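# Loop the rubber band around both bench dogs

## Task

Stretch the rubber band so that it passes once around each of the two bench dogs, sitting against their sides above the board and not over their tops, and leave the board lying flat and motionless on the table.

## Robot and tools

Robot. Two arms, left_arm and right_arm, are mounted on opposite sides of the table. left_arm's base is at (-0.048, +0.444, +0.123) m in the scene frame (the +y side) and right_arm's at (+0.057, -0.463, +0.133) m. The arm names do not match left or right in the pictures. Each arm has six joints (waist, shoulder, elbow, wrist pitch, wrist yaw, wrist roll) plus a two-finger gripper. Joint ranges in rad: waist -3.054 to 3.054, shoulder 0 to 3.142, elbow 0 to 2.356, wrist pitch and wrist yaw -1.571 to 1.571, wrist roll -3.142 to 3.142.

Frames. Scene frame: origin at the table's centre, +z upward, table surface at z = +0.020 m. Each arm reports its gripper position (m), quaternion (wxyz) and velocities in its own base frame. Motion offsets are measured along the axes of that arm's current Hand target: the gripper's +x points along the fingers and y is the direction in which they open and close. The reported point lies between the fingers, 3 to 4 cm back from the tips; only the last 1.5 cm of each finger face is flat. cam_low is fixed and uses the scene frame; cam_left_wrist and cam_right_wrist ride on the arms. All three images are 672x504.

execute_actions(actions, cameras). actions is a list of actions; each action is a list of up to 15 rows, one row per 1/30 s step, and a short action repeats its final row until 15 steps have passed. A row always has 14 numbers, each in [-1, 1], covering both arms: left_arm dx, dy, dz, rx, ry, rz, opening, then right_arm the same seven. dx to rz are an offset, not a pose: they count from the Hand target held when the action began, along that target's axes, and every row counts from that same start rather than from the row before. A new action or call starts from the updated Hand target, so repeating an offset moves further. Scale: 1.0 equals 0.6 m of travel or 180 degrees; rx, ry, rz form a single rotation vector. Six zeros re-send an arm's current Hand target. opening is absolute: +1 is fully open (0.080 m), -1 fully closed, and empty fingers touch near -0.78. Closing from fully open needs at least 0.6 s. A 0 opening is a real command, so resend the present opening to leave a gripper unchanged. Images come only when actions is empty or cameras names them (["all"], a list of names, or []).

move(target, speed, blend, opening_speed, grip_force, blocking, cameras). target is one 14-number row or a list of up to 15 such rows, same layout and scale as above; every row is an offset from the Hand targets at the start of the move, not from the previous row. Each gripper travels a straight line and takes the shorter rotation. speed: top path speed in m/s, 0.002 to 4.3, default 0.25 (turning up to twice that in rad/s), one value or one per target. blend: corner rounding in m for a list; 0 stops at each waypoint. opening_speed: opening change per second on the -1..+1 scale, at least 0.2. grip_force: per-pad force cap in N, 8 to 34, one value or one per arm; it persists. blocking=false returns after about 0.5 s while the motion continues. A move lasts at most 10 s of path and uses about one action per 0.5 s. Paths ignore obstacles and the other arm, lag and overshoot more when fast, and may alter the shoulder posture if they pass near the arm's own base, so route around it.

wait(seconds 0 to 10) lets time pass with commands held. stop brakes a running move. zoom_image(camera, region [x0, y0, x1, y1], at most 504 by 504 pixels) enlarges part of the newest image of cam_low, cam_left_wrist or cam_right_wrist. finished_scene(scene) ends the scene permanently; use it only once the band is in place and stays there unaided.

Results. Each gives per-arm end_effector_position, end_effector_quat_wxyz, velocities (omitted when joints read within noise), Hand target (the last command after clipping; further offsets build on it), Tool commands, grip_measured (same scale as opening, about 2 mm error; a hard squeezed part reads narrower), grip_effort_n (motor effort; negative means closing; not a pad force), Joint positions (last entry is finger gap in m), Joint torques, External joint torques (push-back estimate, one line per recent action), Wrist depth (7x7 grid of distances in mm per wrist camera, "-" for no value) and motor temperatures. A move adds a "move:" line: done, off_target, moving, held, blocked or fault per arm, plus limits=paced (pose clipped) or limits=held (steps withheld).

Cautions. Commanded orientation is clipped to within 32 degrees of the measured one each step, and grippers often stop short or droop at long reach: check position and tilt after every move and send the remaining gap as an offset. To grip, command about 0.08 below the first-contact reading. Contact torque limits (N m): waist 17, shoulder 21.1, elbow 20.4, wrist pitch 3.37, wrist yaw 3.48, wrist roll 3.48; exceeding one stops that arm for 10 s. Motors heat when holding, stretching or pushing; MOTOR HOT appears at 50 °C and the arm is halted at 95 °C. Joints moving too fast cause an over-speed stop. Never let the arms or grippers collide or grip each other, avoid straining the wrist camera cables, move slowly near contact, do not slam the fixed bench dogs or board, and keep everything on the table. Loose objects may get a brief random push.

Each tool is called after "Call:" as a command line: name --argument value for each argument, lists and objects as JSON in quotes; but a table of rows of numbers goes row by row, as --pt "numbers of a row", without its own name.

## Session

Call:
execute_actions --actions '[]'

Scene clock: 0.00 s.
left_arm: end_effector_position=(+0.2347, +0.2987, +0.2271) grip_measured=+0.076 grip_effort_n=n/a end_effector_quat_wxyz=(+0.957, +0.175, +0.213, -0.088) | right_arm: end_effector_position=(+0.2241, -0.0947, +0.1580) grip_measured=-0.754 grip_effort_n=n/a end_effector_quat_wxyz=(+0.748, +0.242, +0.185, -0.589)
Joint positions: left_arm=[1.261 1.685 1.405 -0.893 1.075 1.463 0.038] | right_arm=[0.13 1.205 0.799 -0.933 0.956 1.464 0.001]
Joint velocities: within noise
Joint torques (N m): no reading
External joint torques (N m): no reading
Motor temperatures (°C): left_arm=[24 27 25 26 30 25] | right_arm=[22 26 25 24 26 31]
Heat: left arm: hottest wrist yaw 30 °C (+0.0 °C/min); right arm: hottest wrist roll 31 °C (+0.0 °C/min).
Wrist depth (mm): cam_left_wrist=[1652 1440 1567 687 683 737 683 / 1533 - 1639 756 692 638 - / - - 1853 - 494 466 426 / 2243 1902 1678 552 442 401 368 / 1776 1665 1555 452 - 356 329 / - - - - - 74 - / - - - 361 - 71 -] | cam_right_wrist=[2167 2447 2447 2299 2299 2346 2188 / 2107 1996 1614 1792 1962 1881 1835 / 1806 1724 1673 1614 1614 1637 1614 / 438 431 423 1487 1396 1440 1354 / 401 397 399 394 381 371 352 / 367 364 - 74 75 342 - / - - - - - - -]
Hand target: left_arm +0.2352, +0.2989, +0.2279; +0.958, +0.175, +0.210, -0.087 | right_arm +0.2249, -0.0951, +0.1592; +0.749, +0.244, +0.179, -0.590
Tool commands: left_gripper/opening=+0.076109 right_gripper/opening=-0.777778

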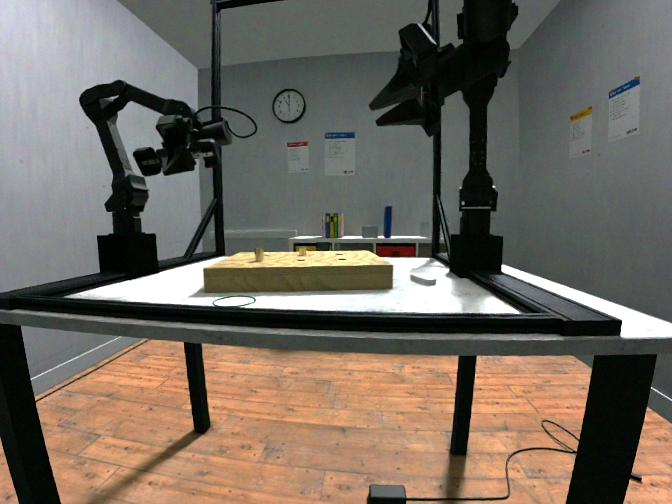

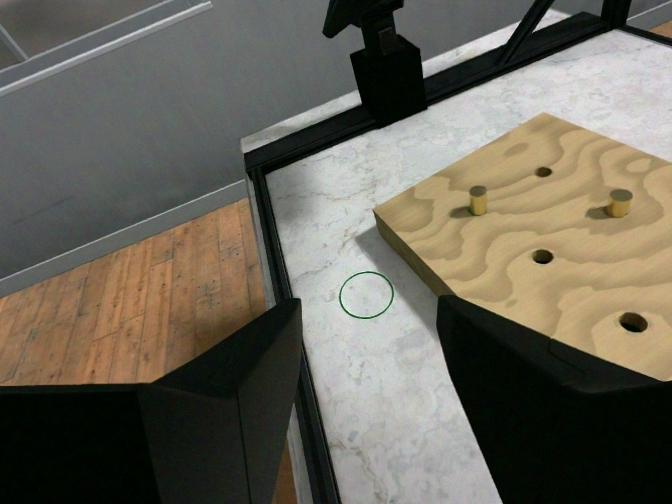

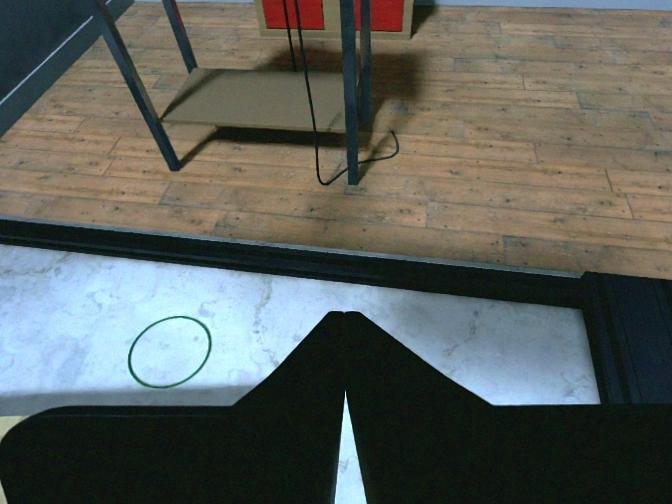

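Call:
move --target '[0,0,0,0,0,0,0.076,0.292,0.217,-0.003,-0.246,0.312,0.075,-0.3]' --cameras '["all"]'

Scene clock: 66.03 s.
left_arm: end_effector_position=(+0.2347, +0.2987, +0.2271) grip_measured=+0.076 grip_effort_n=2.1 end_effector_quat_wxyz=(+0.957, +0.175, +0.213, -0.088) | right_arm: end_effector_position=(+0.3902, -0.2084, +0.0831) grip_measured=-0.303 grip_effort_n=16.5 end_effector_quat_wxyz=(+0.673, +0.215, +0.673, -0.221)
Joint positions: left_arm=[1.261 1.685 1.405 -0.893 1.075 1.463 0.038] | right_arm=[-0.488 2.271 2.014 -1.313 0.008 0.139 0.021]
Joint torques (N m): left_arm=[0.02 -7.57 6.74 0.71 0.66 -0.06] | right_arm=[-0.1 -10.85 7.33 -0.14 -0.09 -0.09]
External joint torques (N m): left_arm=[0.04 -0.5 0.52 -0.08 0.12 -0.04] | right_arm=[-0.08 -0.13 1.58 -0.49 -0.1 -0.09]
Motor temperatures (°C): left_arm=[24 37 30 26 31 25] | right_arm=[22 28 31 25 27 31]
Heat: left arm: hottest shoulder 37 °C (+8.1 °C/min); right arm: hottest elbow 31 °C (+5.1 °C/min).
Wrist depth (mm): cam_left_wrist=[- 201 239 636 1626 820 710 / 1578 214 281 310 683 630 618 / - 1732 281 325 511 468 425 / 2010 1955 1791 - 439 402 369 / 1776 1614 - 457 - 356 329 / - - - - - 74 - / - - - 362 - 71 -] | cam_right_wrist=[208 211 213 215 206 952 952 / 220 223 225 228 225 972 1030 / 199 234 241 244 250 250 1105 / 198 207 254 261 264 259 1179 / 214 216 226 278 279 288 304 / 224 - - 299 80 305 311 / - - - 330 - - -]
Hand target: left_arm +0.2352, +0.2989, +0.2279; +0.958, +0.175, +0.210, -0.087 | right_arm +0.3934, -0.2092, +0.0802; +0.673, +0.216, +0.673, -0.216
Off the commanded pose: left_arm 0.001 m, 0 deg | right_arm 0.004 m, 1 deg.
move: done
camera_calibration:
cam_right_wrist: T_world_to_cam=[[-0.576999, -0.815092, 0.0519364, 0.054765], [-0.749867, 0.553881, 0.361822, 0.405671], [-0.323685, 0.169825, -0.930799, 0.324278], [0, 0, 0, 1]] pos_world=[0.440763, -0.235126, 0.152213]

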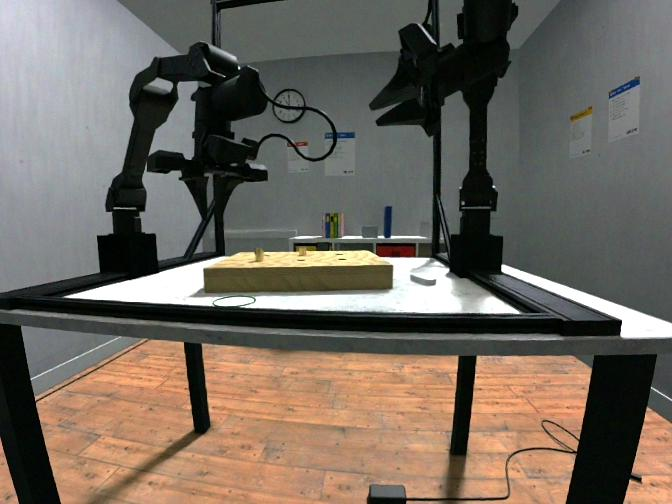

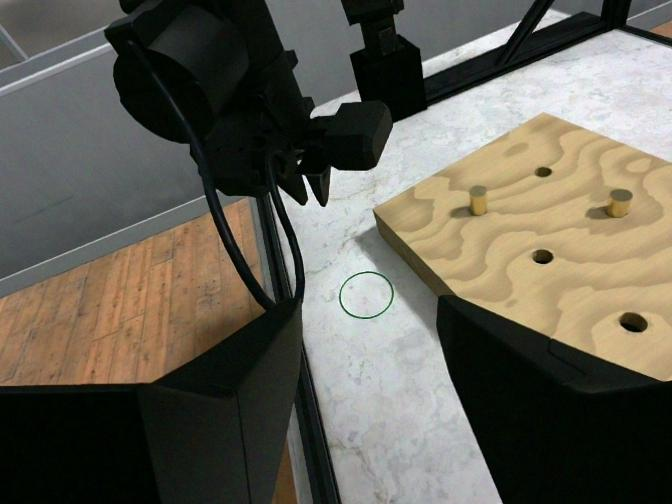

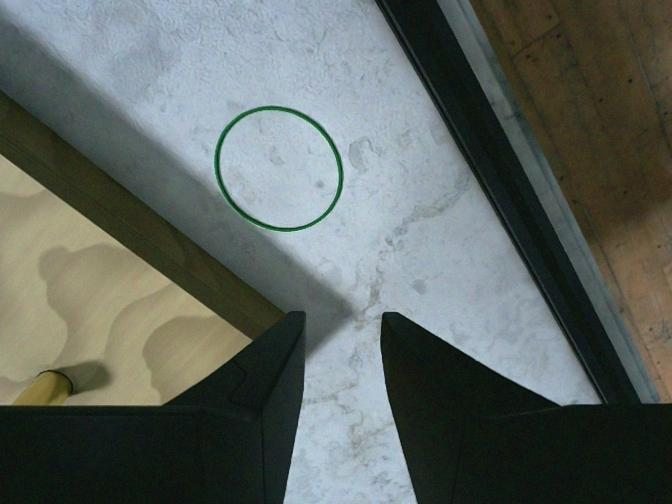

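Call:
move --target '[0,0,0,0,0,0,0.076,0.225,-0.0133,0.013,0,0,0,-0.3]' --cameras '["cam_right_wrist","cam_low"]'

Scene clock: 79.03 s.
left_arm: end_effector_position=(+0.2347, +0.2987, +0.2271) grip_measured=+0.076 grip_effort_n=1.6 end_effector_quat_wxyz=(+0.957, +0.175, +0.213, -0.088) | right_arm: end_effector_position=(+0.3965, -0.2213, -0.0490) grip_measured=-0.303 grip_effort_n=16.5 end_effector_quat_wxyz=(+0.675, +0.215, +0.670, -0.220)
Joint positions: left_arm=[1.261 1.685 1.405 -0.893 1.075 1.463 0.038] | right_arm=[-0.507 2.444 1.779 -0.898 0.006 0.119 0.021]
Joint torques (N m): left_arm=[-0.04 -7.75 6.81 0.72 0.64 -0.05] | right_arm=[-0.04 -12.07 4.47 0.41 -0.07 -0.08]
External joint torques (N m): left_arm=[-0.04 -0.69 0.6 -0.06 0.09 -0.04] | right_arm=[0.07 -1.02 -0.75 0.07 -0.09 -0.08]
Motor temperatures (°C): left_arm=[24 37 30 26 31 25] | right_arm=[22 35 31 24 27 30]
Heat: left arm: hottest shoulder 37 °C (+5.1 °C/min); right arm: hottest shoulder 35 °C (+8.1 °C/min).
Wrist depth (mm): cam_left_wrist=[- - 300 1500 1602 658 687 / - - 292 701 690 625 - / 2478 - 311 341 505 464 422 / 1920 1955 302 385 432 400 371 / 1806 1626 1567 - - 356 329 / - - - 404 376 74 - / - - - 357 - 71 -] | cam_right_wrist=[- 94 94 96 98 81 81 / - 99 101 101 103 104 86 / 105 106 107 109 110 109 92 / 112 113 117 116 118 121 99 / 120 122 122 123 124 129 129 / - 128 - 134 80 135 137 / - - - 146 - - -]
Hand target: left_arm +0.2352, +0.2989, +0.2279; +0.958, +0.175, +0.210, -0.087 | right_arm +0.3951, -0.2202, -0.0548; +0.673, +0.215, +0.673, -0.216
Off the commanded pose: left_arm 0.001 m, 0 deg | right_arm 0.006 m, 1 deg.
move: done
camera_calibration:
cam_right_wrist: T_world_to_cam=[[-0.576614, -0.815509, 0.0496101, 0.0543636], [-0.752966, 0.553997, 0.355148, 0.466225], [-0.31711, 0.167429, -0.933493, 0.20225], [0, 0, 0, 1]] pos_world=[0.446533, -0.247816, 0.0205228]
Images, in order (width x height): cam_low 672x504, cam_right_wrist 672x504.

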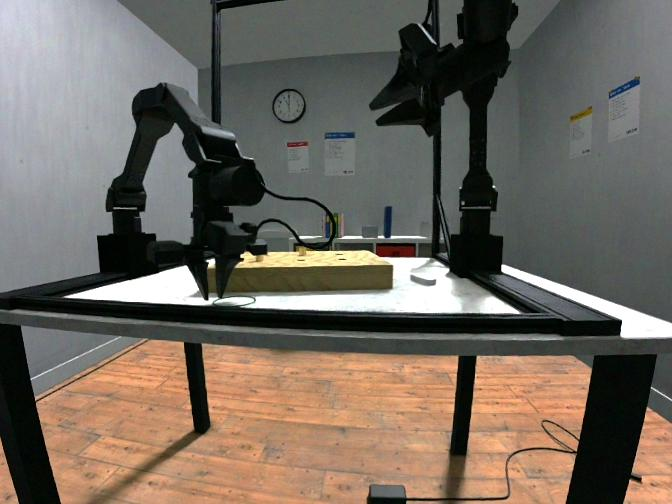

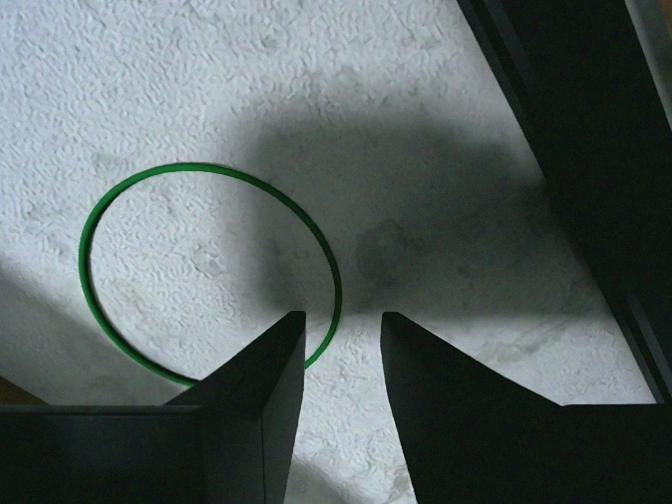

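Call:
move --target '[0,0,0,0,0,0,0.076,0.025,0,0.008,0,0,0,-0.3]' --cameras '["cam_right_wrist"]' --speed 0.08

Call:
zoom_image --camera "cam_right_wrist" --region '[250, 240, 430, 400]'

Scene clock: 84.47 s.
left_arm: end_effector_position=(+0.2347, +0.2987, +0.2271) grip_measured=+0.076 grip_effort_n=1.6 end_effector_quat_wxyz=(+0.957, +0.175, +0.213, -0.088) | right_arm: end_effector_position=(+0.3990, -0.2220, -0.0607) grip_measured=-0.303 grip_effort_n=16.5 end_effector_quat_wxyz=(+0.676, +0.217, +0.670, -0.218)
Joint positions: left_arm=[1.261 1.685 1.405 -0.893 1.075 1.463 0.038] | right_arm=[-0.508 2.474 1.785 -0.873 0 0.117 0.021]
Joint torques (N m): left_arm=[0.01 -7.75 6.78 0.72 0.64 -0.03] | right_arm=[-0.18 -10.47 5.8 0.43 -0.07 -0.07]
External joint torques (N m): left_arm=[0.05 -0.63 0.56 -0.06 0.08 -0.01] | right_arm=[-0.18 0.72 0.61 0.08 -0.07 -0.07]
Heat: left arm: hottest shoulder 38 °C (+5.0 °C/min); right arm: hottest shoulder 37 °C (+10.1 °C/min).
Wrist depth (mm): cam_left_wrist=[- 1761 307 614 717 683 - / - - 300 708 720 527 - / 1639 - 316 352 491 469 424 / 1776 1920 306 391 440 401 370 / 1761 1665 - 434 390 358 328 / - - - 398 - 74 - / - - - 360 - 71 -] | cam_right_wrist=[- 85 86 87 87 81 70 / - 90 90 92 93 89 75 / - 96 97 98 99 99 81 / - 102 103 104 107 107 94 / - 111 110 112 112 115 115 / - - - 120 80 121 124 / - - - 132 - - -]
Hand target: left_arm +0.2352, +0.2989, +0.2279; +0.958, +0.175, +0.210, -0.087 | right_arm +0.3990, -0.2231, -0.0698; +0.673, +0.216, +0.673, -0.216
Off the commanded pose: left_arm 0.001 m, 0 deg | right_arm 0.009 m, 1 deg.
move: off_target (right_arm)
camera_calibration:
cam_right_wrist: T_world_to_cam=[[-0.576147, -0.816187, 0.0435097, 0.0551056], [-0.754593, 0.551613, 0.355405, 0.472801], [-0.314078, 0.171933, -0.933699, 0.191986], [0, 0, 0, 1]] pos_world=[0.44882, -0.248836, 0.00882391]
Images, in order (width x height): cam_right_wrist 672x504.

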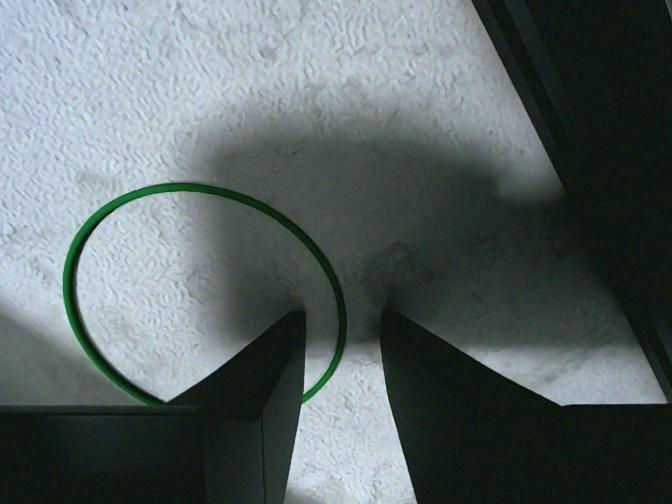

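Scaled by 2.800 from the camera's 672x504 image, which has a finer 960x720 frame.

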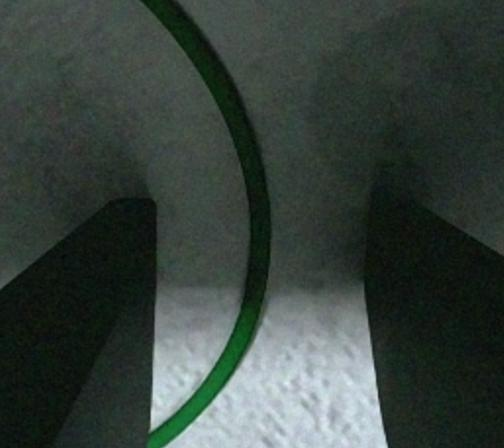

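Call:
move --target '[0,0,0,0,0,0,0.076,0.012,0.0,-0.002,0,0,0,-0.3]' --cameras '["cam_right_wrist"]' --speed 0.05

Call:
zoom_image --camera "cam_right_wrist" --region '[250, 240, 430, 400]'

Scene clock: 87.53 s.
left_arm: end_effector_position=(+0.2347, +0.2987, +0.2271) grip_measured=+0.076 grip_effort_n=2.1 end_effector_quat_wxyz=(+0.957, +0.175, +0.213, -0.088) | right_arm: end_effector_position=(+0.4003, -0.2225, -0.0613) grip_measured=-0.303 grip_effort_n=16.5 end_effector_quat_wxyz=(+0.679, +0.214, +0.668, -0.215)
Joint positions: left_arm=[1.261 1.685 1.405 -0.893 1.075 1.463 0.038] | right_arm=[-0.508 2.476 1.785 -0.865 -0.001 0.11 0.021]
Joint torques (N m): left_arm=[-0.18 -7.79 6.85 0.74 0.65 -0.04] | right_arm=[-0.09 -9.64 4.26 1.6 -0.1 -0.04]
External joint torques (N m): left_arm=[-0.17 -0.6 0.6 -0.04 0.09 -0.03] | right_arm=[0.01 1.52 -0.96 1.23 -0.11 -0.04]
Heat: left arm: hottest shoulder 38 °C (+5.0 °C/min); right arm: hottest shoulder 37 °C (+10.1 °C/min).
Wrist depth (mm): cam_left_wrist=[1449 1299 304 660 701 713 1776 / 1578 - 301 720 708 484 - / - - 318 383 512 468 424 / 2219 1973 306 390 436 404 371 / 1761 1691 1511 321 - 358 330 / - - - - - 74 - / - - - 364 - 71 -] | cam_right_wrist=[- 85 86 87 87 80 70 / - 90 - 93 93 88 76 / - 96 98 98 99 99 81 / - 103 104 104 107 107 92 / - 111 110 112 111 115 114 / - - - 119 80 121 124 / - - - 132 - - -]
Hand target: left_arm +0.2352, +0.2989, +0.2279; +0.958, +0.175, +0.210, -0.087 | right_arm +0.3980, -0.2224, -0.0770; +0.673, +0.216, +0.673, -0.216
Off the commanded pose: left_arm 0.001 m, 0 deg | right_arm 0.016 m, 1 deg.
move: off_target (right_arm)
camera_calibration:
cam_right_wrist: T_world_to_cam=[[-0.570061, -0.820556, 0.0414484, 0.0519458], [-0.760989, 0.546351, 0.349853, 0.475326], [-0.309719, 0.167896, -0.935887, 0.189103], [0, 0, 0, 1]] pos_world=[0.449899, -0.24882, 0.00853156]
Images, in order (width x height): cam_right_wrist 672x504.

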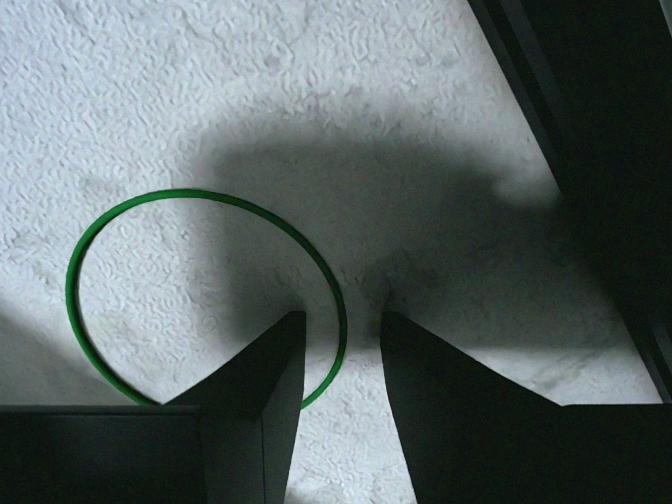

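Scaled by 2.800 from the camera's 672x504 image, which has a finer 960x720 frame.

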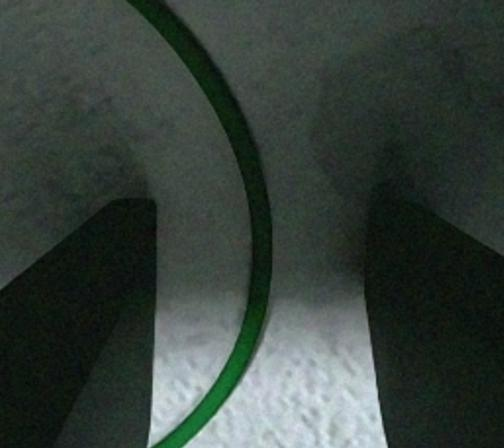

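Call:
move --target '[0,0,0,0,0,0,0.076,-0.005,0,0,0,0,0,-1]' --opening_speed 0.8 --cameras '["cam_right_wrist"]' --speed 0.05

Call:
zoom_image --camera "cam_right_wrist" --region '[250, 240, 430, 400]'

Scene clock: 90.90 s.
left_arm: end_effector_position=(+0.2347, +0.2987, +0.2271) grip_measured=+0.076 grip_effort_n=2.1 end_effector_quat_wxyz=(+0.957, +0.175, +0.213, -0.088) | right_arm: end_effector_position=(+0.4010, -0.2240, -0.0613) grip_measured=-0.756 grip_effort_n=-83.5 end_effector_quat_wxyz=(+0.681, +0.212, +0.667, -0.218)
Joint positions: left_arm=[1.261 1.685 1.405 -0.893 1.075 1.463 0.038] | right_arm=[-0.508 2.476 1.785 -0.859 0.005 0.11 0.001]
Joint torques (N m): left_arm=[-0.12 -7.79 6.77 0.68 0.63 -0.05] | right_arm=[-0.16 -10.11 4.76 0.56 -0.02 -0.07]
External joint torques (N m): left_arm=[-0.13 -0.67 0.51 -0.12 0.08 -0.04] | right_arm=[-0.17 1.14 -0.5 0.17 -0.02 -0.07]
Heat: left arm: hottest shoulder 38 °C (+4.0 °C/min); right arm: hottest shoulder 37 °C (+10.0 °C/min).
Wrist depth (mm): cam_left_wrist=[- - 307 640 1718 687 2394 / 1665 1639 296 708 703 630 - / - - 318 644 491 467 422 / 1869 1886 303 391 434 400 369 / 1761 1652 1490 313 - 357 330 / - - - - - 74 - / - - - 364 - 71 -] | cam_right_wrist=[- 85 87 87 89 84 71 / - 90 91 93 94 86 76 / - 96 98 98 99 99 81 / - 102 104 105 108 107 90 / - 111 111 110 113 115 113 / - 116 - 74 75 123 124 / - - - - - - -]
Hand target: left_arm +0.2352, +0.2989, +0.2279; +0.958, +0.175, +0.210, -0.087 | right_arm +0.3980, -0.2224, -0.0740; +0.673, +0.216, +0.673, -0.216
Off the commanded pose: left_arm 0.001 m, 0 deg | right_arm 0.013 m, 1 deg.
move: off_target (right_arm)
camera_calibration:
cam_right_wrist: T_world_to_cam=[[-0.570257, -0.820125, 0.0469233, 0.051702], [-0.761757, 0.549324, 0.343467, 0.477251], [-0.307462, 0.16012, -0.937992, 0.186872], [0, 0, 0, 1]] pos_world=[0.450489, -0.249686, 0.00893837]
Images, in order (width x height): cam_right_wrist 672x504.

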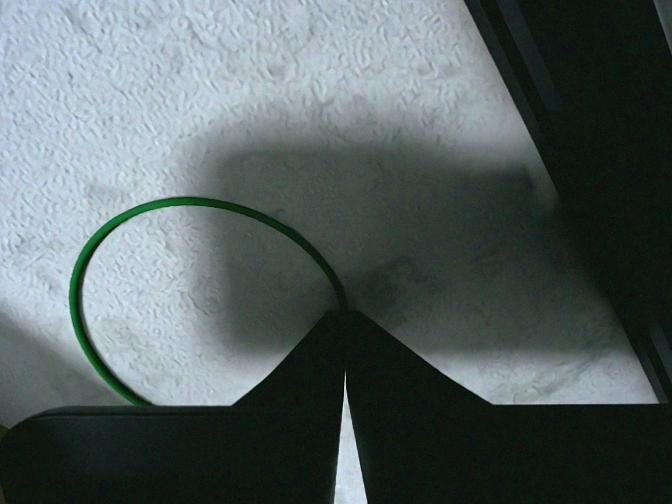

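Scaled by 2.800 from the camera's 672x504 image, which has a finer 960x720 frame.

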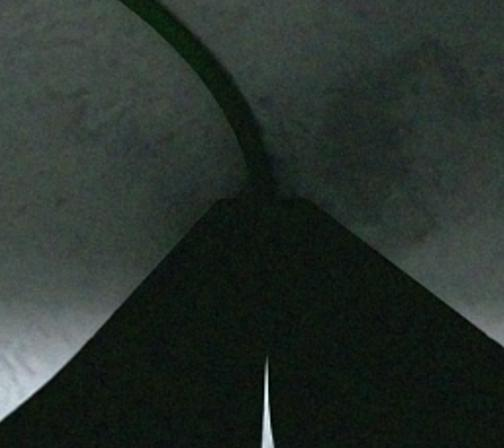

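Call:
move --target '[0,0,0,0,0,0,0.076,-0.12,0,0,0,0,0,-1]' --cameras '["all"]' --speed 0.1

Call:
zoom_image --camera "cam_low" --region '[130, 200, 330, 330]'

Scene clock: 94.30 s.
left_arm: end_effector_position=(+0.2347, +0.2987, +0.2271) grip_measured=+0.076 grip_effort_n=2.1 end_effector_quat_wxyz=(+0.957, +0.175, +0.213, -0.088) | right_arm: end_effector_position=(+0.3934, -0.2197, -0.0102) grip_measured=-0.756 grip_effort_n=-83.5 end_effector_quat_wxyz=(+0.664, +0.215, +0.683, -0.215)
Joint positions: left_arm=[1.261 1.685 1.405 -0.893 1.075 1.463 0.038] | right_arm=[-0.508 2.401 1.865 -1.06 0.005 0.11 0.001]
Joint torques (N m): left_arm=[-0.13 -7.73 6.81 0.73 0.64 -0.04] | right_arm=[-0.15 -14.75 6.59 -0.16 -0.02 -0.06]
External joint torques (N m): left_arm=[-0.12 -0.59 0.6 -0.04 0.08 -0.03] | right_arm=[-0.13 -3.82 1.21 -0.45 -0.03 -0.06]
Heat: left arm: hottest shoulder 38 °C (+4.0 °C/min); right arm: hottest shoulder 37 °C (+10.1 °C/min).
Wrist depth (mm): cam_left_wrist=[1366 272 262 640 660 685 715 / 1567 1602 273 761 674 527 571 / - 1761 280 373 500 465 426 / 1955 1973 342 385 448 402 371 / 1806 1665 1567 295 385 357 330 / - - - - - 74 - / - - - 352 - 71 -] | cam_right_wrist=[- 126 127 130 126 115 859 / 133 135 135 137 138 121 910 / 142 143 145 146 148 143 153 / 153 154 157 160 160 160 146 / 155 165 167 166 174 176 158 / - 160 - 74 75 189 181 / - - - - - - -]
Hand target: left_arm +0.2352, +0.2989, +0.2279; +0.958, +0.175, +0.210, -0.087 | right_arm +0.3980, -0.2224, -0.0020; +0.673, +0.216, +0.673, -0.216
Off the commanded pose: left_arm 0.001 m, 0 deg | right_arm 0.010 m, 2 deg.
move: off_target (right_arm)
camera_calibration:
cam_right_wrist: T_world_to_cam=[[-0.568228, -0.821254, 0.0515626, 0.0474442], [-0.746798, 0.540998, 0.386799, 0.444238], [-0.345555, 0.181283, -0.920721, 0.251602], [0, 0, 0, 1]] pos_world=[0.445657, -0.246979, 0.0573782]

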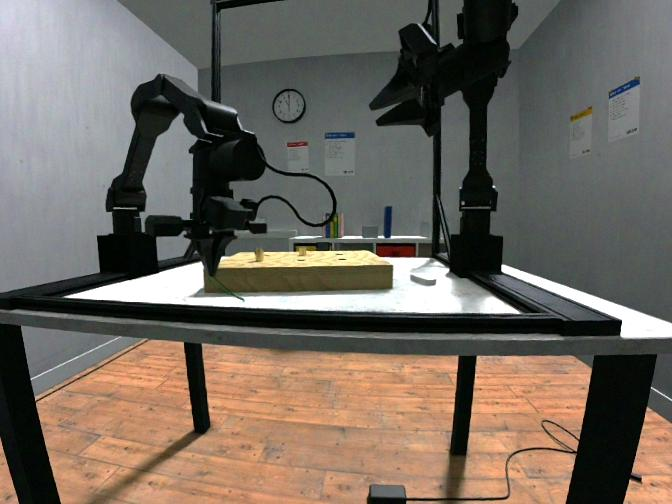

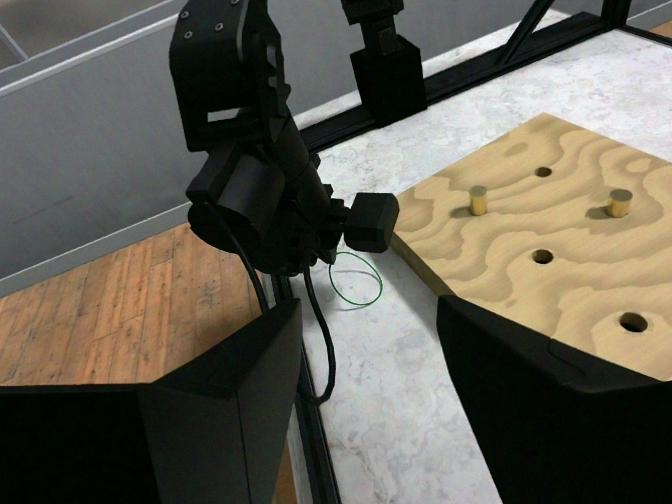

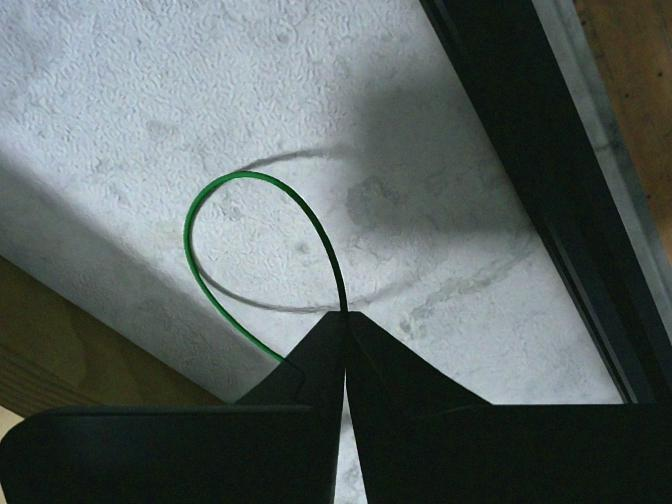

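Scaled by 2.520 from the camera's 672x504 image, which has a finer 960x720 frame.

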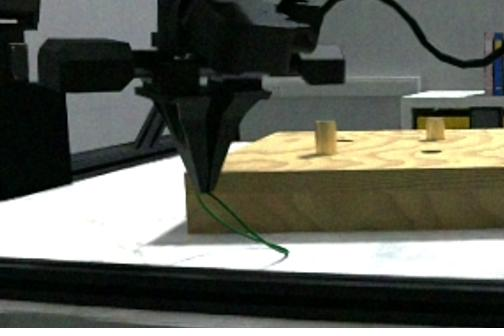

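Call:
move --pt "0 0 0 0 0 0 0.076 -0.167 0 0 0 0 0 -1" --pt "0 0 0 0 0 0 0.076 -0.17 0.427 -0.18 0 0 0 -1" --cameras '["all"]' --speed 0.17 --blend 0.03

Scene clock: 105.10 s.
left_arm: end_effector_position=(+0.2347, +0.2987, +0.2271) grip_measured=+0.076 grip_effort_n=2.1 end_effector_quat_wxyz=(+0.957, +0.175, +0.213, -0.088) | right_arm: end_effector_position=(+0.4557, +0.0495, +0.1034) grip_measured=-0.756 grip_effort_n=-83.5 end_effector_quat_wxyz=(+0.674, +0.214, +0.675, -0.211)
Joint positions: left_arm=[1.261 1.685 1.405 -0.893 1.075 1.463 0.038] | right_arm=[0.107 2.365 2.257 -1.462 -0.005 0.719 0.001]
Joint torques (N m): left_arm=[-0.08 -7.83 6.74 0.74 0.64 -0.04] | right_arm=[0.04 -11.5 7.19 -0.17 0.02 0.22]
External joint torques (N m): left_arm=[-0.09 -0.69 0.48 -0.05 0.09 -0.03] | right_arm=[-0.04 -0.43 1.53 -0.53 -0.01 0.22]
Motor temperatures (°C): left_arm=[24 38 31 27 30 24] | right_arm=[22 43 31 25 26 30]
Heat: left arm: hottest shoulder 38 °C (+3.0 °C/min); right arm: hottest shoulder 43 °C (+15.2 °C/min). Heating fast: the right arm's shoulder motor: a push or a pull is the cause, and it goes on while you think. Ease it with your next call, before anything else.
Wrist depth (mm): cam_left_wrist=[- 1430 - 676 676 289 219 / - - 1567 720 710 638 333 / - - - - 496 469 416 / 1886 1837 1837 - 440 401 374 / 1718 1639 1500 - - 358 330 / - - - - - 74 - / - - - 359 344 71 -] | cam_right_wrist=[180 182 185 187 191 193 239 / 193 193 196 200 204 207 211 / 202 205 208 211 216 219 224 / 215 218 223 226 231 237 241 / 286 236 238 237 247 253 322 / 303 309 - 74 75 335 343 / - - - - - - -]
Hand target: left_arm +0.2352, +0.2989, +0.2279; +0.958, +0.175, +0.210, -0.087 | right_arm +0.4590, +0.0490, +0.1000; +0.674, +0.216, +0.673, -0.216
Off the commanded pose: left_arm 0.001 m, 0 deg | right_arm 0.005 m, 1 deg.
move: done
camera_calibration:
cam_right_wrist: T_world_to_cam=[[-0.564909, -0.824138, 0.0409176, 0.297797], [-0.758861, 0.538359, 0.366468, 0.308944], [-0.324049, 0.17597, -0.929531, 0.320283], [0, 0, 0, 1]] pos_world=[0.506461, 0.022743, 0.17231]

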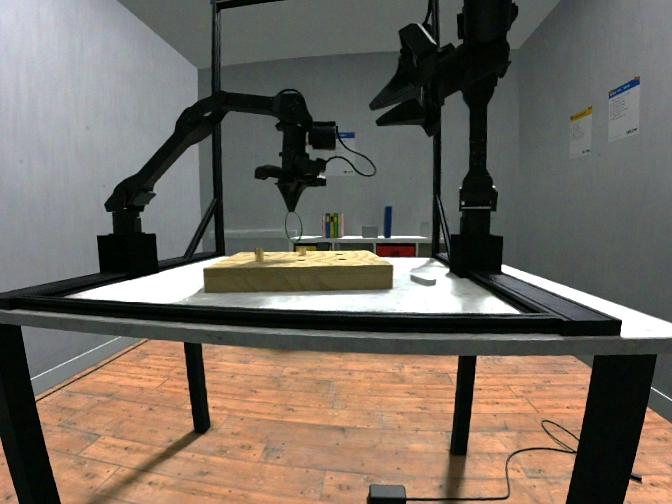

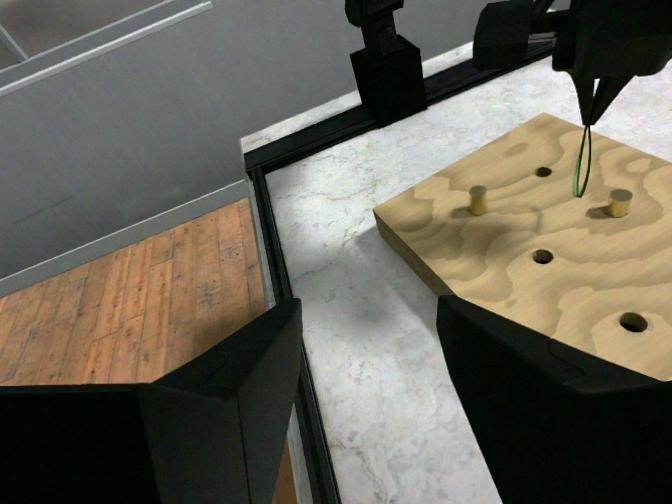

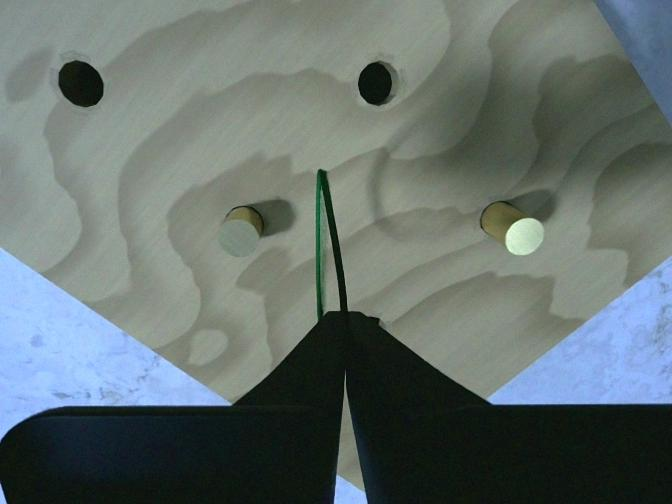

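Call:
move --pt "0 0 0 0 0 0 0.076 -0.025 0.122 -0.007 0 0 0 -1" --pt "0 0 0 0 0 0 0.076 0.067 0.122 -0.007 0 0 0 -1" --cameras '["all"]' --speed 0.12

Call:
zoom_image --camera "cam_left_wrist" --region '[420, 80, 672, 280]'

Scene clock: 115.57 s.
left_arm: end_effector_position=(+0.2347, +0.2987, +0.2271) grip_measured=+0.076 grip_effort_n=2.1 end_effector_quat_wxyz=(+0.957, +0.175, +0.213, -0.088) | right_arm: end_effector_position=(+0.4934, +0.1115, +0.0626) grip_measured=-0.756 grip_effort_n=-83.5 end_effector_quat_wxyz=(+0.703, +0.231, +0.644, -0.193)
Joint positions: left_arm=[1.261 1.685 1.405 -0.893 1.075 1.463 0.038] | right_arm=[0.221 2.508 2.347 -1.31 -0.005 0.831 0.001]
Joint torques (N m): left_arm=[-0.11 -7.69 6.74 0.71 0.61 -0.03] | right_arm=[-0.16 -12.65 7.04 0.64 0.03 0.18]
External joint torques (N m): left_arm=[-0.11 -0.59 0.5 -0.08 0.06 -0.01] | right_arm=[-0.16 -0.55 1.14 0.14 0 0.19]
Heat: left arm: hottest shoulder 38 °C (+2.0 °C/min); right arm: hottest shoulder 44 °C (+16.1 °C/min).
Wrist depth (mm): cam_left_wrist=[- 1490 - 630 1705 717 322 / - - - 748 732 492 304 / - - - - 498 469 424 / 2243 1886 1776 - 447 403 373 / 1821 1665 1533 - 105 356 330 / - - - 378 - 74 - / - - - 364 348 71 -] | cam_right_wrist=[152 153 153 153 154 154 154 / 160 160 162 161 161 161 163 / 168 169 169 169 169 170 170 / 231 178 178 179 175 179 180 / 243 245 187 185 189 190 190 / 255 256 - 74 75 200 200 / - - - - - - -]
Hand target: left_arm +0.2352, +0.2989, +0.2279; +0.958, +0.175, +0.210, -0.087 | right_arm +0.4981, +0.1110, +0.0596; +0.673, +0.215, +0.673, -0.216
Off the commanded pose: left_arm 0.001 m, 0 deg | right_arm 0.006 m, 6 deg.
joint sent to its limit (right arm) — joint 3 (elbow), upper limit, where the elbow is as straight as it goes. The joint targets are off in orientation, not in position.
move: off_target (right_arm)
camera_calibration:
cam_right_wrist: T_world_to_cam=[[-0.56364, -0.825426, -0.0313369, 0.375845], [-0.792281, 0.529496, 0.30319, 0.340579], [-0.233668, 0.195718, -0.952415, 0.238312], [0, 0, 0, 1]] pos_world=[0.537362, 0.0832553, 0.135489]

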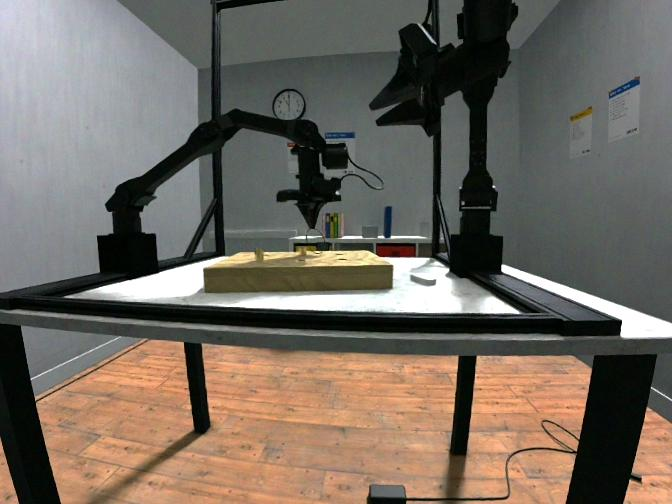

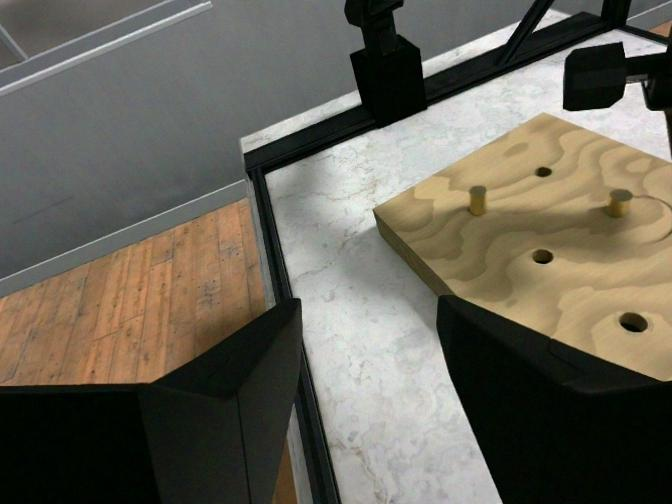

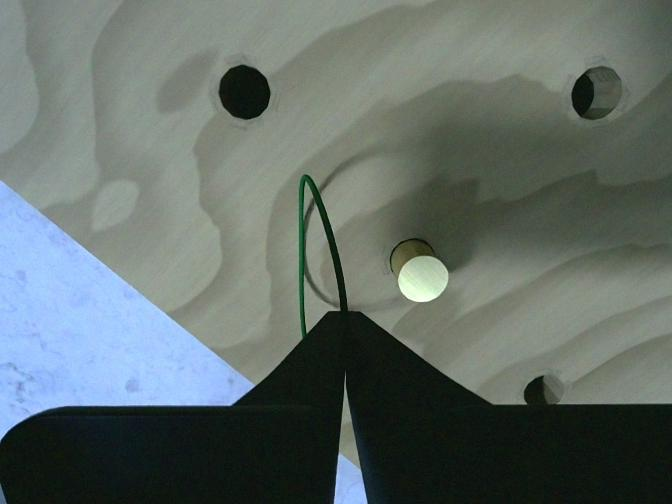

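Scaled by 2.000 from the camera's 672x504 image, which has a finer 960x720 frame.

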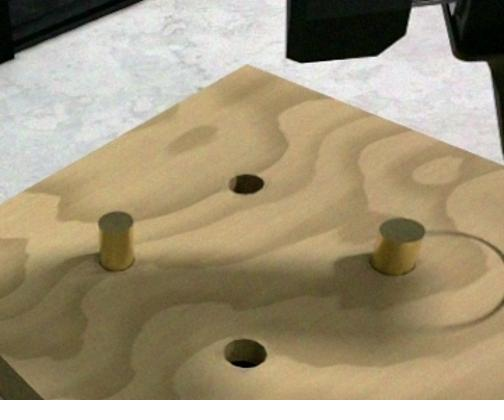

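Call:
move --pt "0 0 0 0 0 0 0.076 0.025 0 0 0 0 0 -1" --pt "0 0 0 0 0 0 0.076 0.025 -0.117 0 0 0 0 -1" --cameras '["all"]' --speed 0.1

Call:
zoom_image --camera "cam_left_wrist" --region '[420, 80, 672, 280]'

Scene clock: 122.37 s.
left_arm: end_effector_position=(+0.2347, +0.2987, +0.2271) grip_measured=+0.076 grip_effort_n=2.1 end_effector_quat_wxyz=(+0.957, +0.175, +0.213, -0.088) | right_arm: end_effector_position=(+0.4573, +0.0545, +0.0399) grip_measured=-0.756 grip_effort_n=-83.5 end_effector_quat_wxyz=(+0.667, +0.218, +0.678, -0.219)
Joint positions: left_arm=[1.261 1.685 1.405 -0.893 1.075 1.463 0.038] | right_arm=[0.117 2.39 2.047 -1.243 -0.005 0.745 0.001]
Joint torques (N m): left_arm=[-0.08 -7.67 6.74 0.68 0.65 -0.02] | right_arm=[0.13 -15.65 4.07 0.36 0.03 -0.1]
External joint torques (N m): left_arm=[-0.09 -0.54 0.49 -0.11 0.09 0] | right_arm=[0.13 -4.48 -1.54 0.07 0 -0.1]
Heat: left arm: hottest shoulder 39 °C (+3.0 °C/min); right arm: hottest shoulder 47 °C (+19.2 °C/min).
Wrist depth (mm): cam_left_wrist=[- 1384 - 640 674 - 262 / - 1639 1626 756 703 333 260 / 1886 1746 1732 - 493 466 408 / 1869 1902 1837 - 453 400 373 / 1791 1614 1578 - 387 356 332 / - - - 395 - 74 - / - - - 360 - 71 -] | cam_right_wrist=[124 125 127 130 132 134 136 / 131 133 135 138 141 143 146 / 140 141 143 147 150 154 156 / 149 151 151 157 161 163 153 / 160 163 164 165 174 178 183 / 169 172 - 74 75 191 195 / - - - - - - -]
Hand target: left_arm +0.2352, +0.2989, +0.2279; +0.958, +0.175, +0.210, -0.087 | right_arm +0.4573, +0.0540, +0.0447; +0.673, +0.215, +0.673, -0.216
Off the commanded pose: left_arm 0.001 m, 0 deg | right_arm 0.005 m, 1 deg.
move: done
camera_calibration:
cam_right_wrist: T_world_to_cam=[[-0.577164, -0.815056, 0.0506546, 0.310167], [-0.744895, 0.550874, 0.37639, 0.323361], [-0.334683, 0.179506, -0.925076, 0.265399], [0, 0, 0, 1]] pos_world=[0.508712, 0.0270316, 0.108093]

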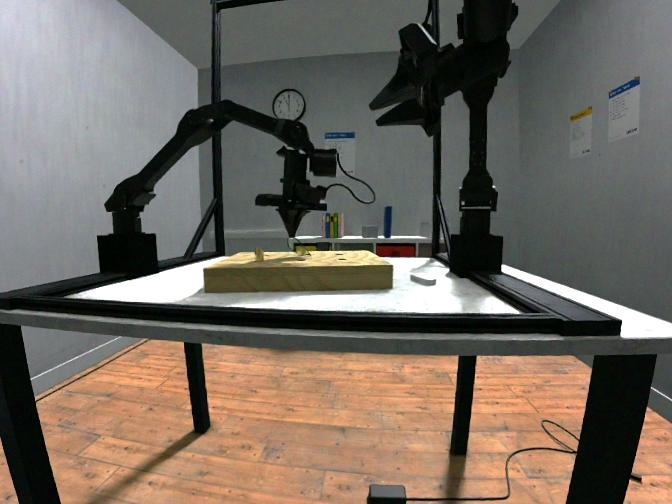

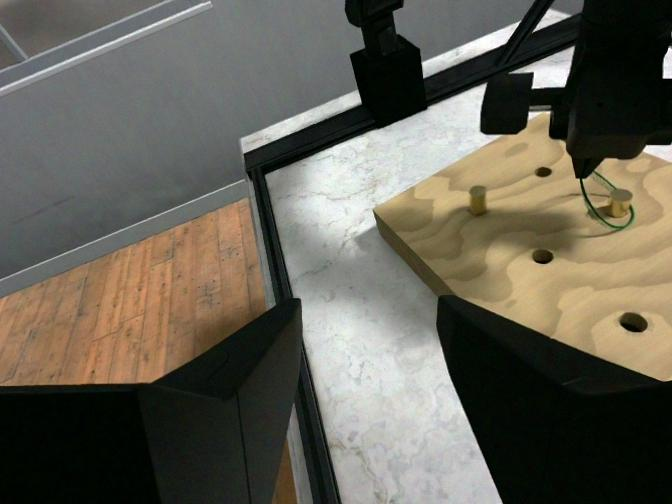

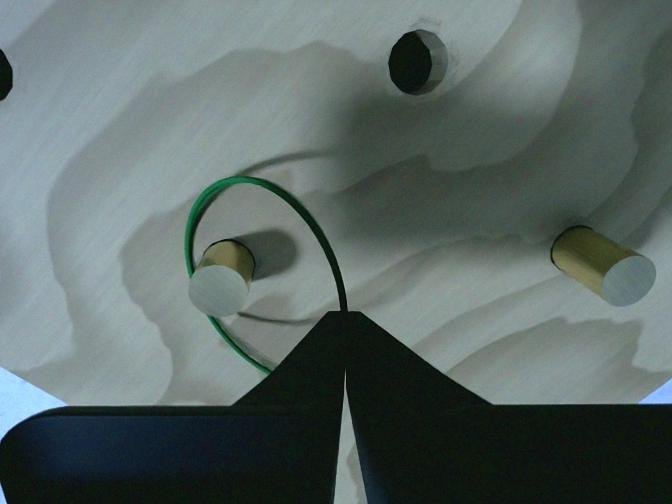

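Scaled by 2.000 from the camera's 672x504 image, which has a finer 960x720 frame.

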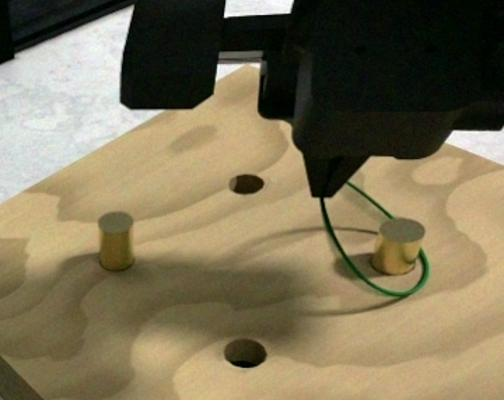

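Call:
move --target '[0,0,0,0,0,0,0.076,0.005,-0.222,0.006,0,0,0,-1]' --cameras '["all"]' --speed 0.1

Call:
zoom_image --camera "cam_left_wrist" --region '[420, 80, 672, 280]'

Call:
zoom_image --camera "cam_low" --region '[190, 210, 350, 300]'

Scene clock: 130.33 s.
left_arm: end_effector_position=(+0.2347, +0.2987, +0.2271) grip_measured=+0.076 grip_effort_n=2.1 end_effector_quat_wxyz=(+0.957, +0.175, +0.213, -0.088) | right_arm: end_effector_position=(+0.3901, -0.0467, +0.0389) grip_measured=-0.756 grip_effort_n=-83.5 end_effector_quat_wxyz=(+0.676, +0.220, +0.673, -0.204)
Joint positions: left_arm=[1.261 1.685 1.405 -0.893 1.075 1.463 0.038] | right_arm=[-0.127 2.089 1.543 -1.017 -0.021 0.481 0.001]
Joint torques (N m): left_arm=[0.02 -7.72 6.88 0.74 0.63 -0.03] | right_arm=[-1.95 -13.45 3.45 -0.21 0.69 -0.12]
External joint torques (N m): left_arm=[0.02 -0.56 0.6 -0.06 0.08 -0.01] | right_arm=[-2.01 -4.19 -2.02 -0.55 0.68 -0.12]
Motor temperatures (°C): left_arm=[24 39 31 27 30 24] | right_arm=[22 51 31 25 26 30]
Heat: left arm: hottest shoulder 39 °C (+2.0 °C/min); right arm: hottest shoulder 51 °C (+20.2 °C/min). Heating fast: the right arm's shoulder motor: a push or a pull is the cause, and it goes on while you think. Ease it with your next call, before anything else.
Wrist depth (mm): cam_left_wrist=[- 1315 1555 664 260 230 681 / 1500 1678 1533 660 314 320 201 / - - - - 492 463 433 / 1902 1920 1821 - 441 404 364 / 1718 1626 1555 - - 358 330 / - - - - - 74 - / - - - 341 - 71 -] | cam_right_wrist=[- 131 131 133 136 181 182 / 139 139 140 141 142 188 193 / 146 147 149 150 152 153 206 / 157 157 157 159 162 164 219 / 170 169 170 168 175 182 239 / 179 181 - 74 75 254 257 / - - - - - - -]
Hand target: left_arm +0.2352, +0.2989, +0.2279; +0.958, +0.175, +0.210, -0.087 | right_arm +0.3828, -0.0567, +0.0417; +0.673, +0.216, +0.673, -0.216
Off the commanded pose: left_arm 0.001 m, 0 deg | right_arm 0.013 m, 1 deg.
MOTOR HOT: joint 2 (shoulder) of the right arm reports 51 °C; the controller stops that arm at 95 °C. To cool a motor, set the load down, stop pushing, or move to a pose that needs little force.
move: off_target (right_arm)
camera_calibration:
cam_right_wrist: T_world_to_cam=[[-0.562288, -0.826654, 0.0218234, 0.183657], [-0.764769, 0.529871, 0.366557, 0.336541], [-0.31458, 0.189421, -0.930139, 0.252954], [0, 0, 0, 1]] pos_world=[0.440218, -0.0744175, 0.107913]

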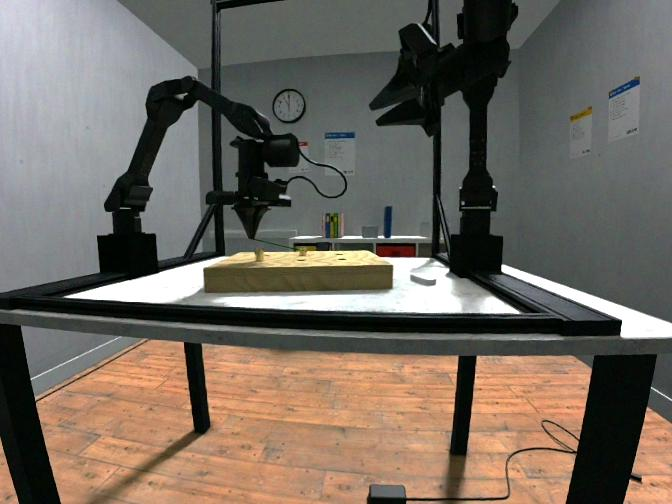

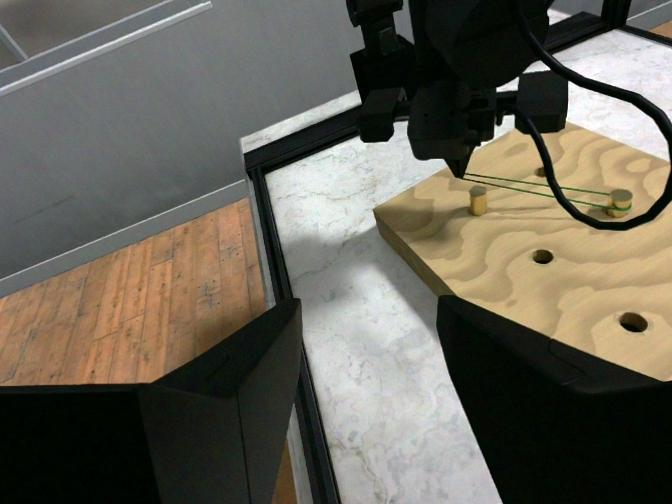

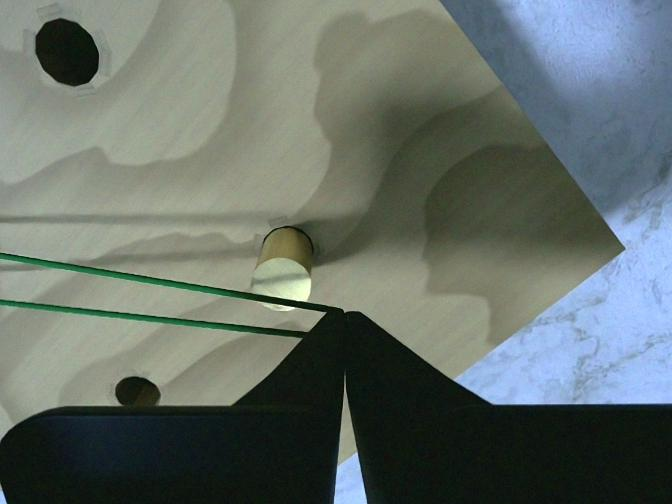

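Scaled by 2.000 from the camera's 672x504 image, which has a finer 960x720 frame.

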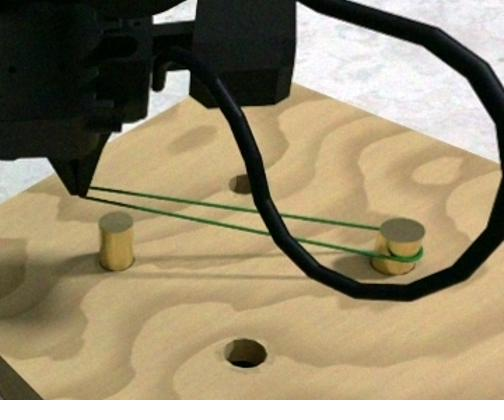

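Scaled by 3.150 from the camera's 672x504 image, which has a finer 960x720 frame.

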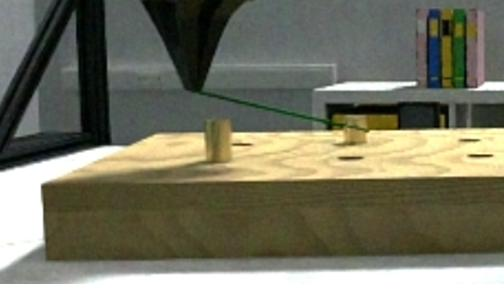

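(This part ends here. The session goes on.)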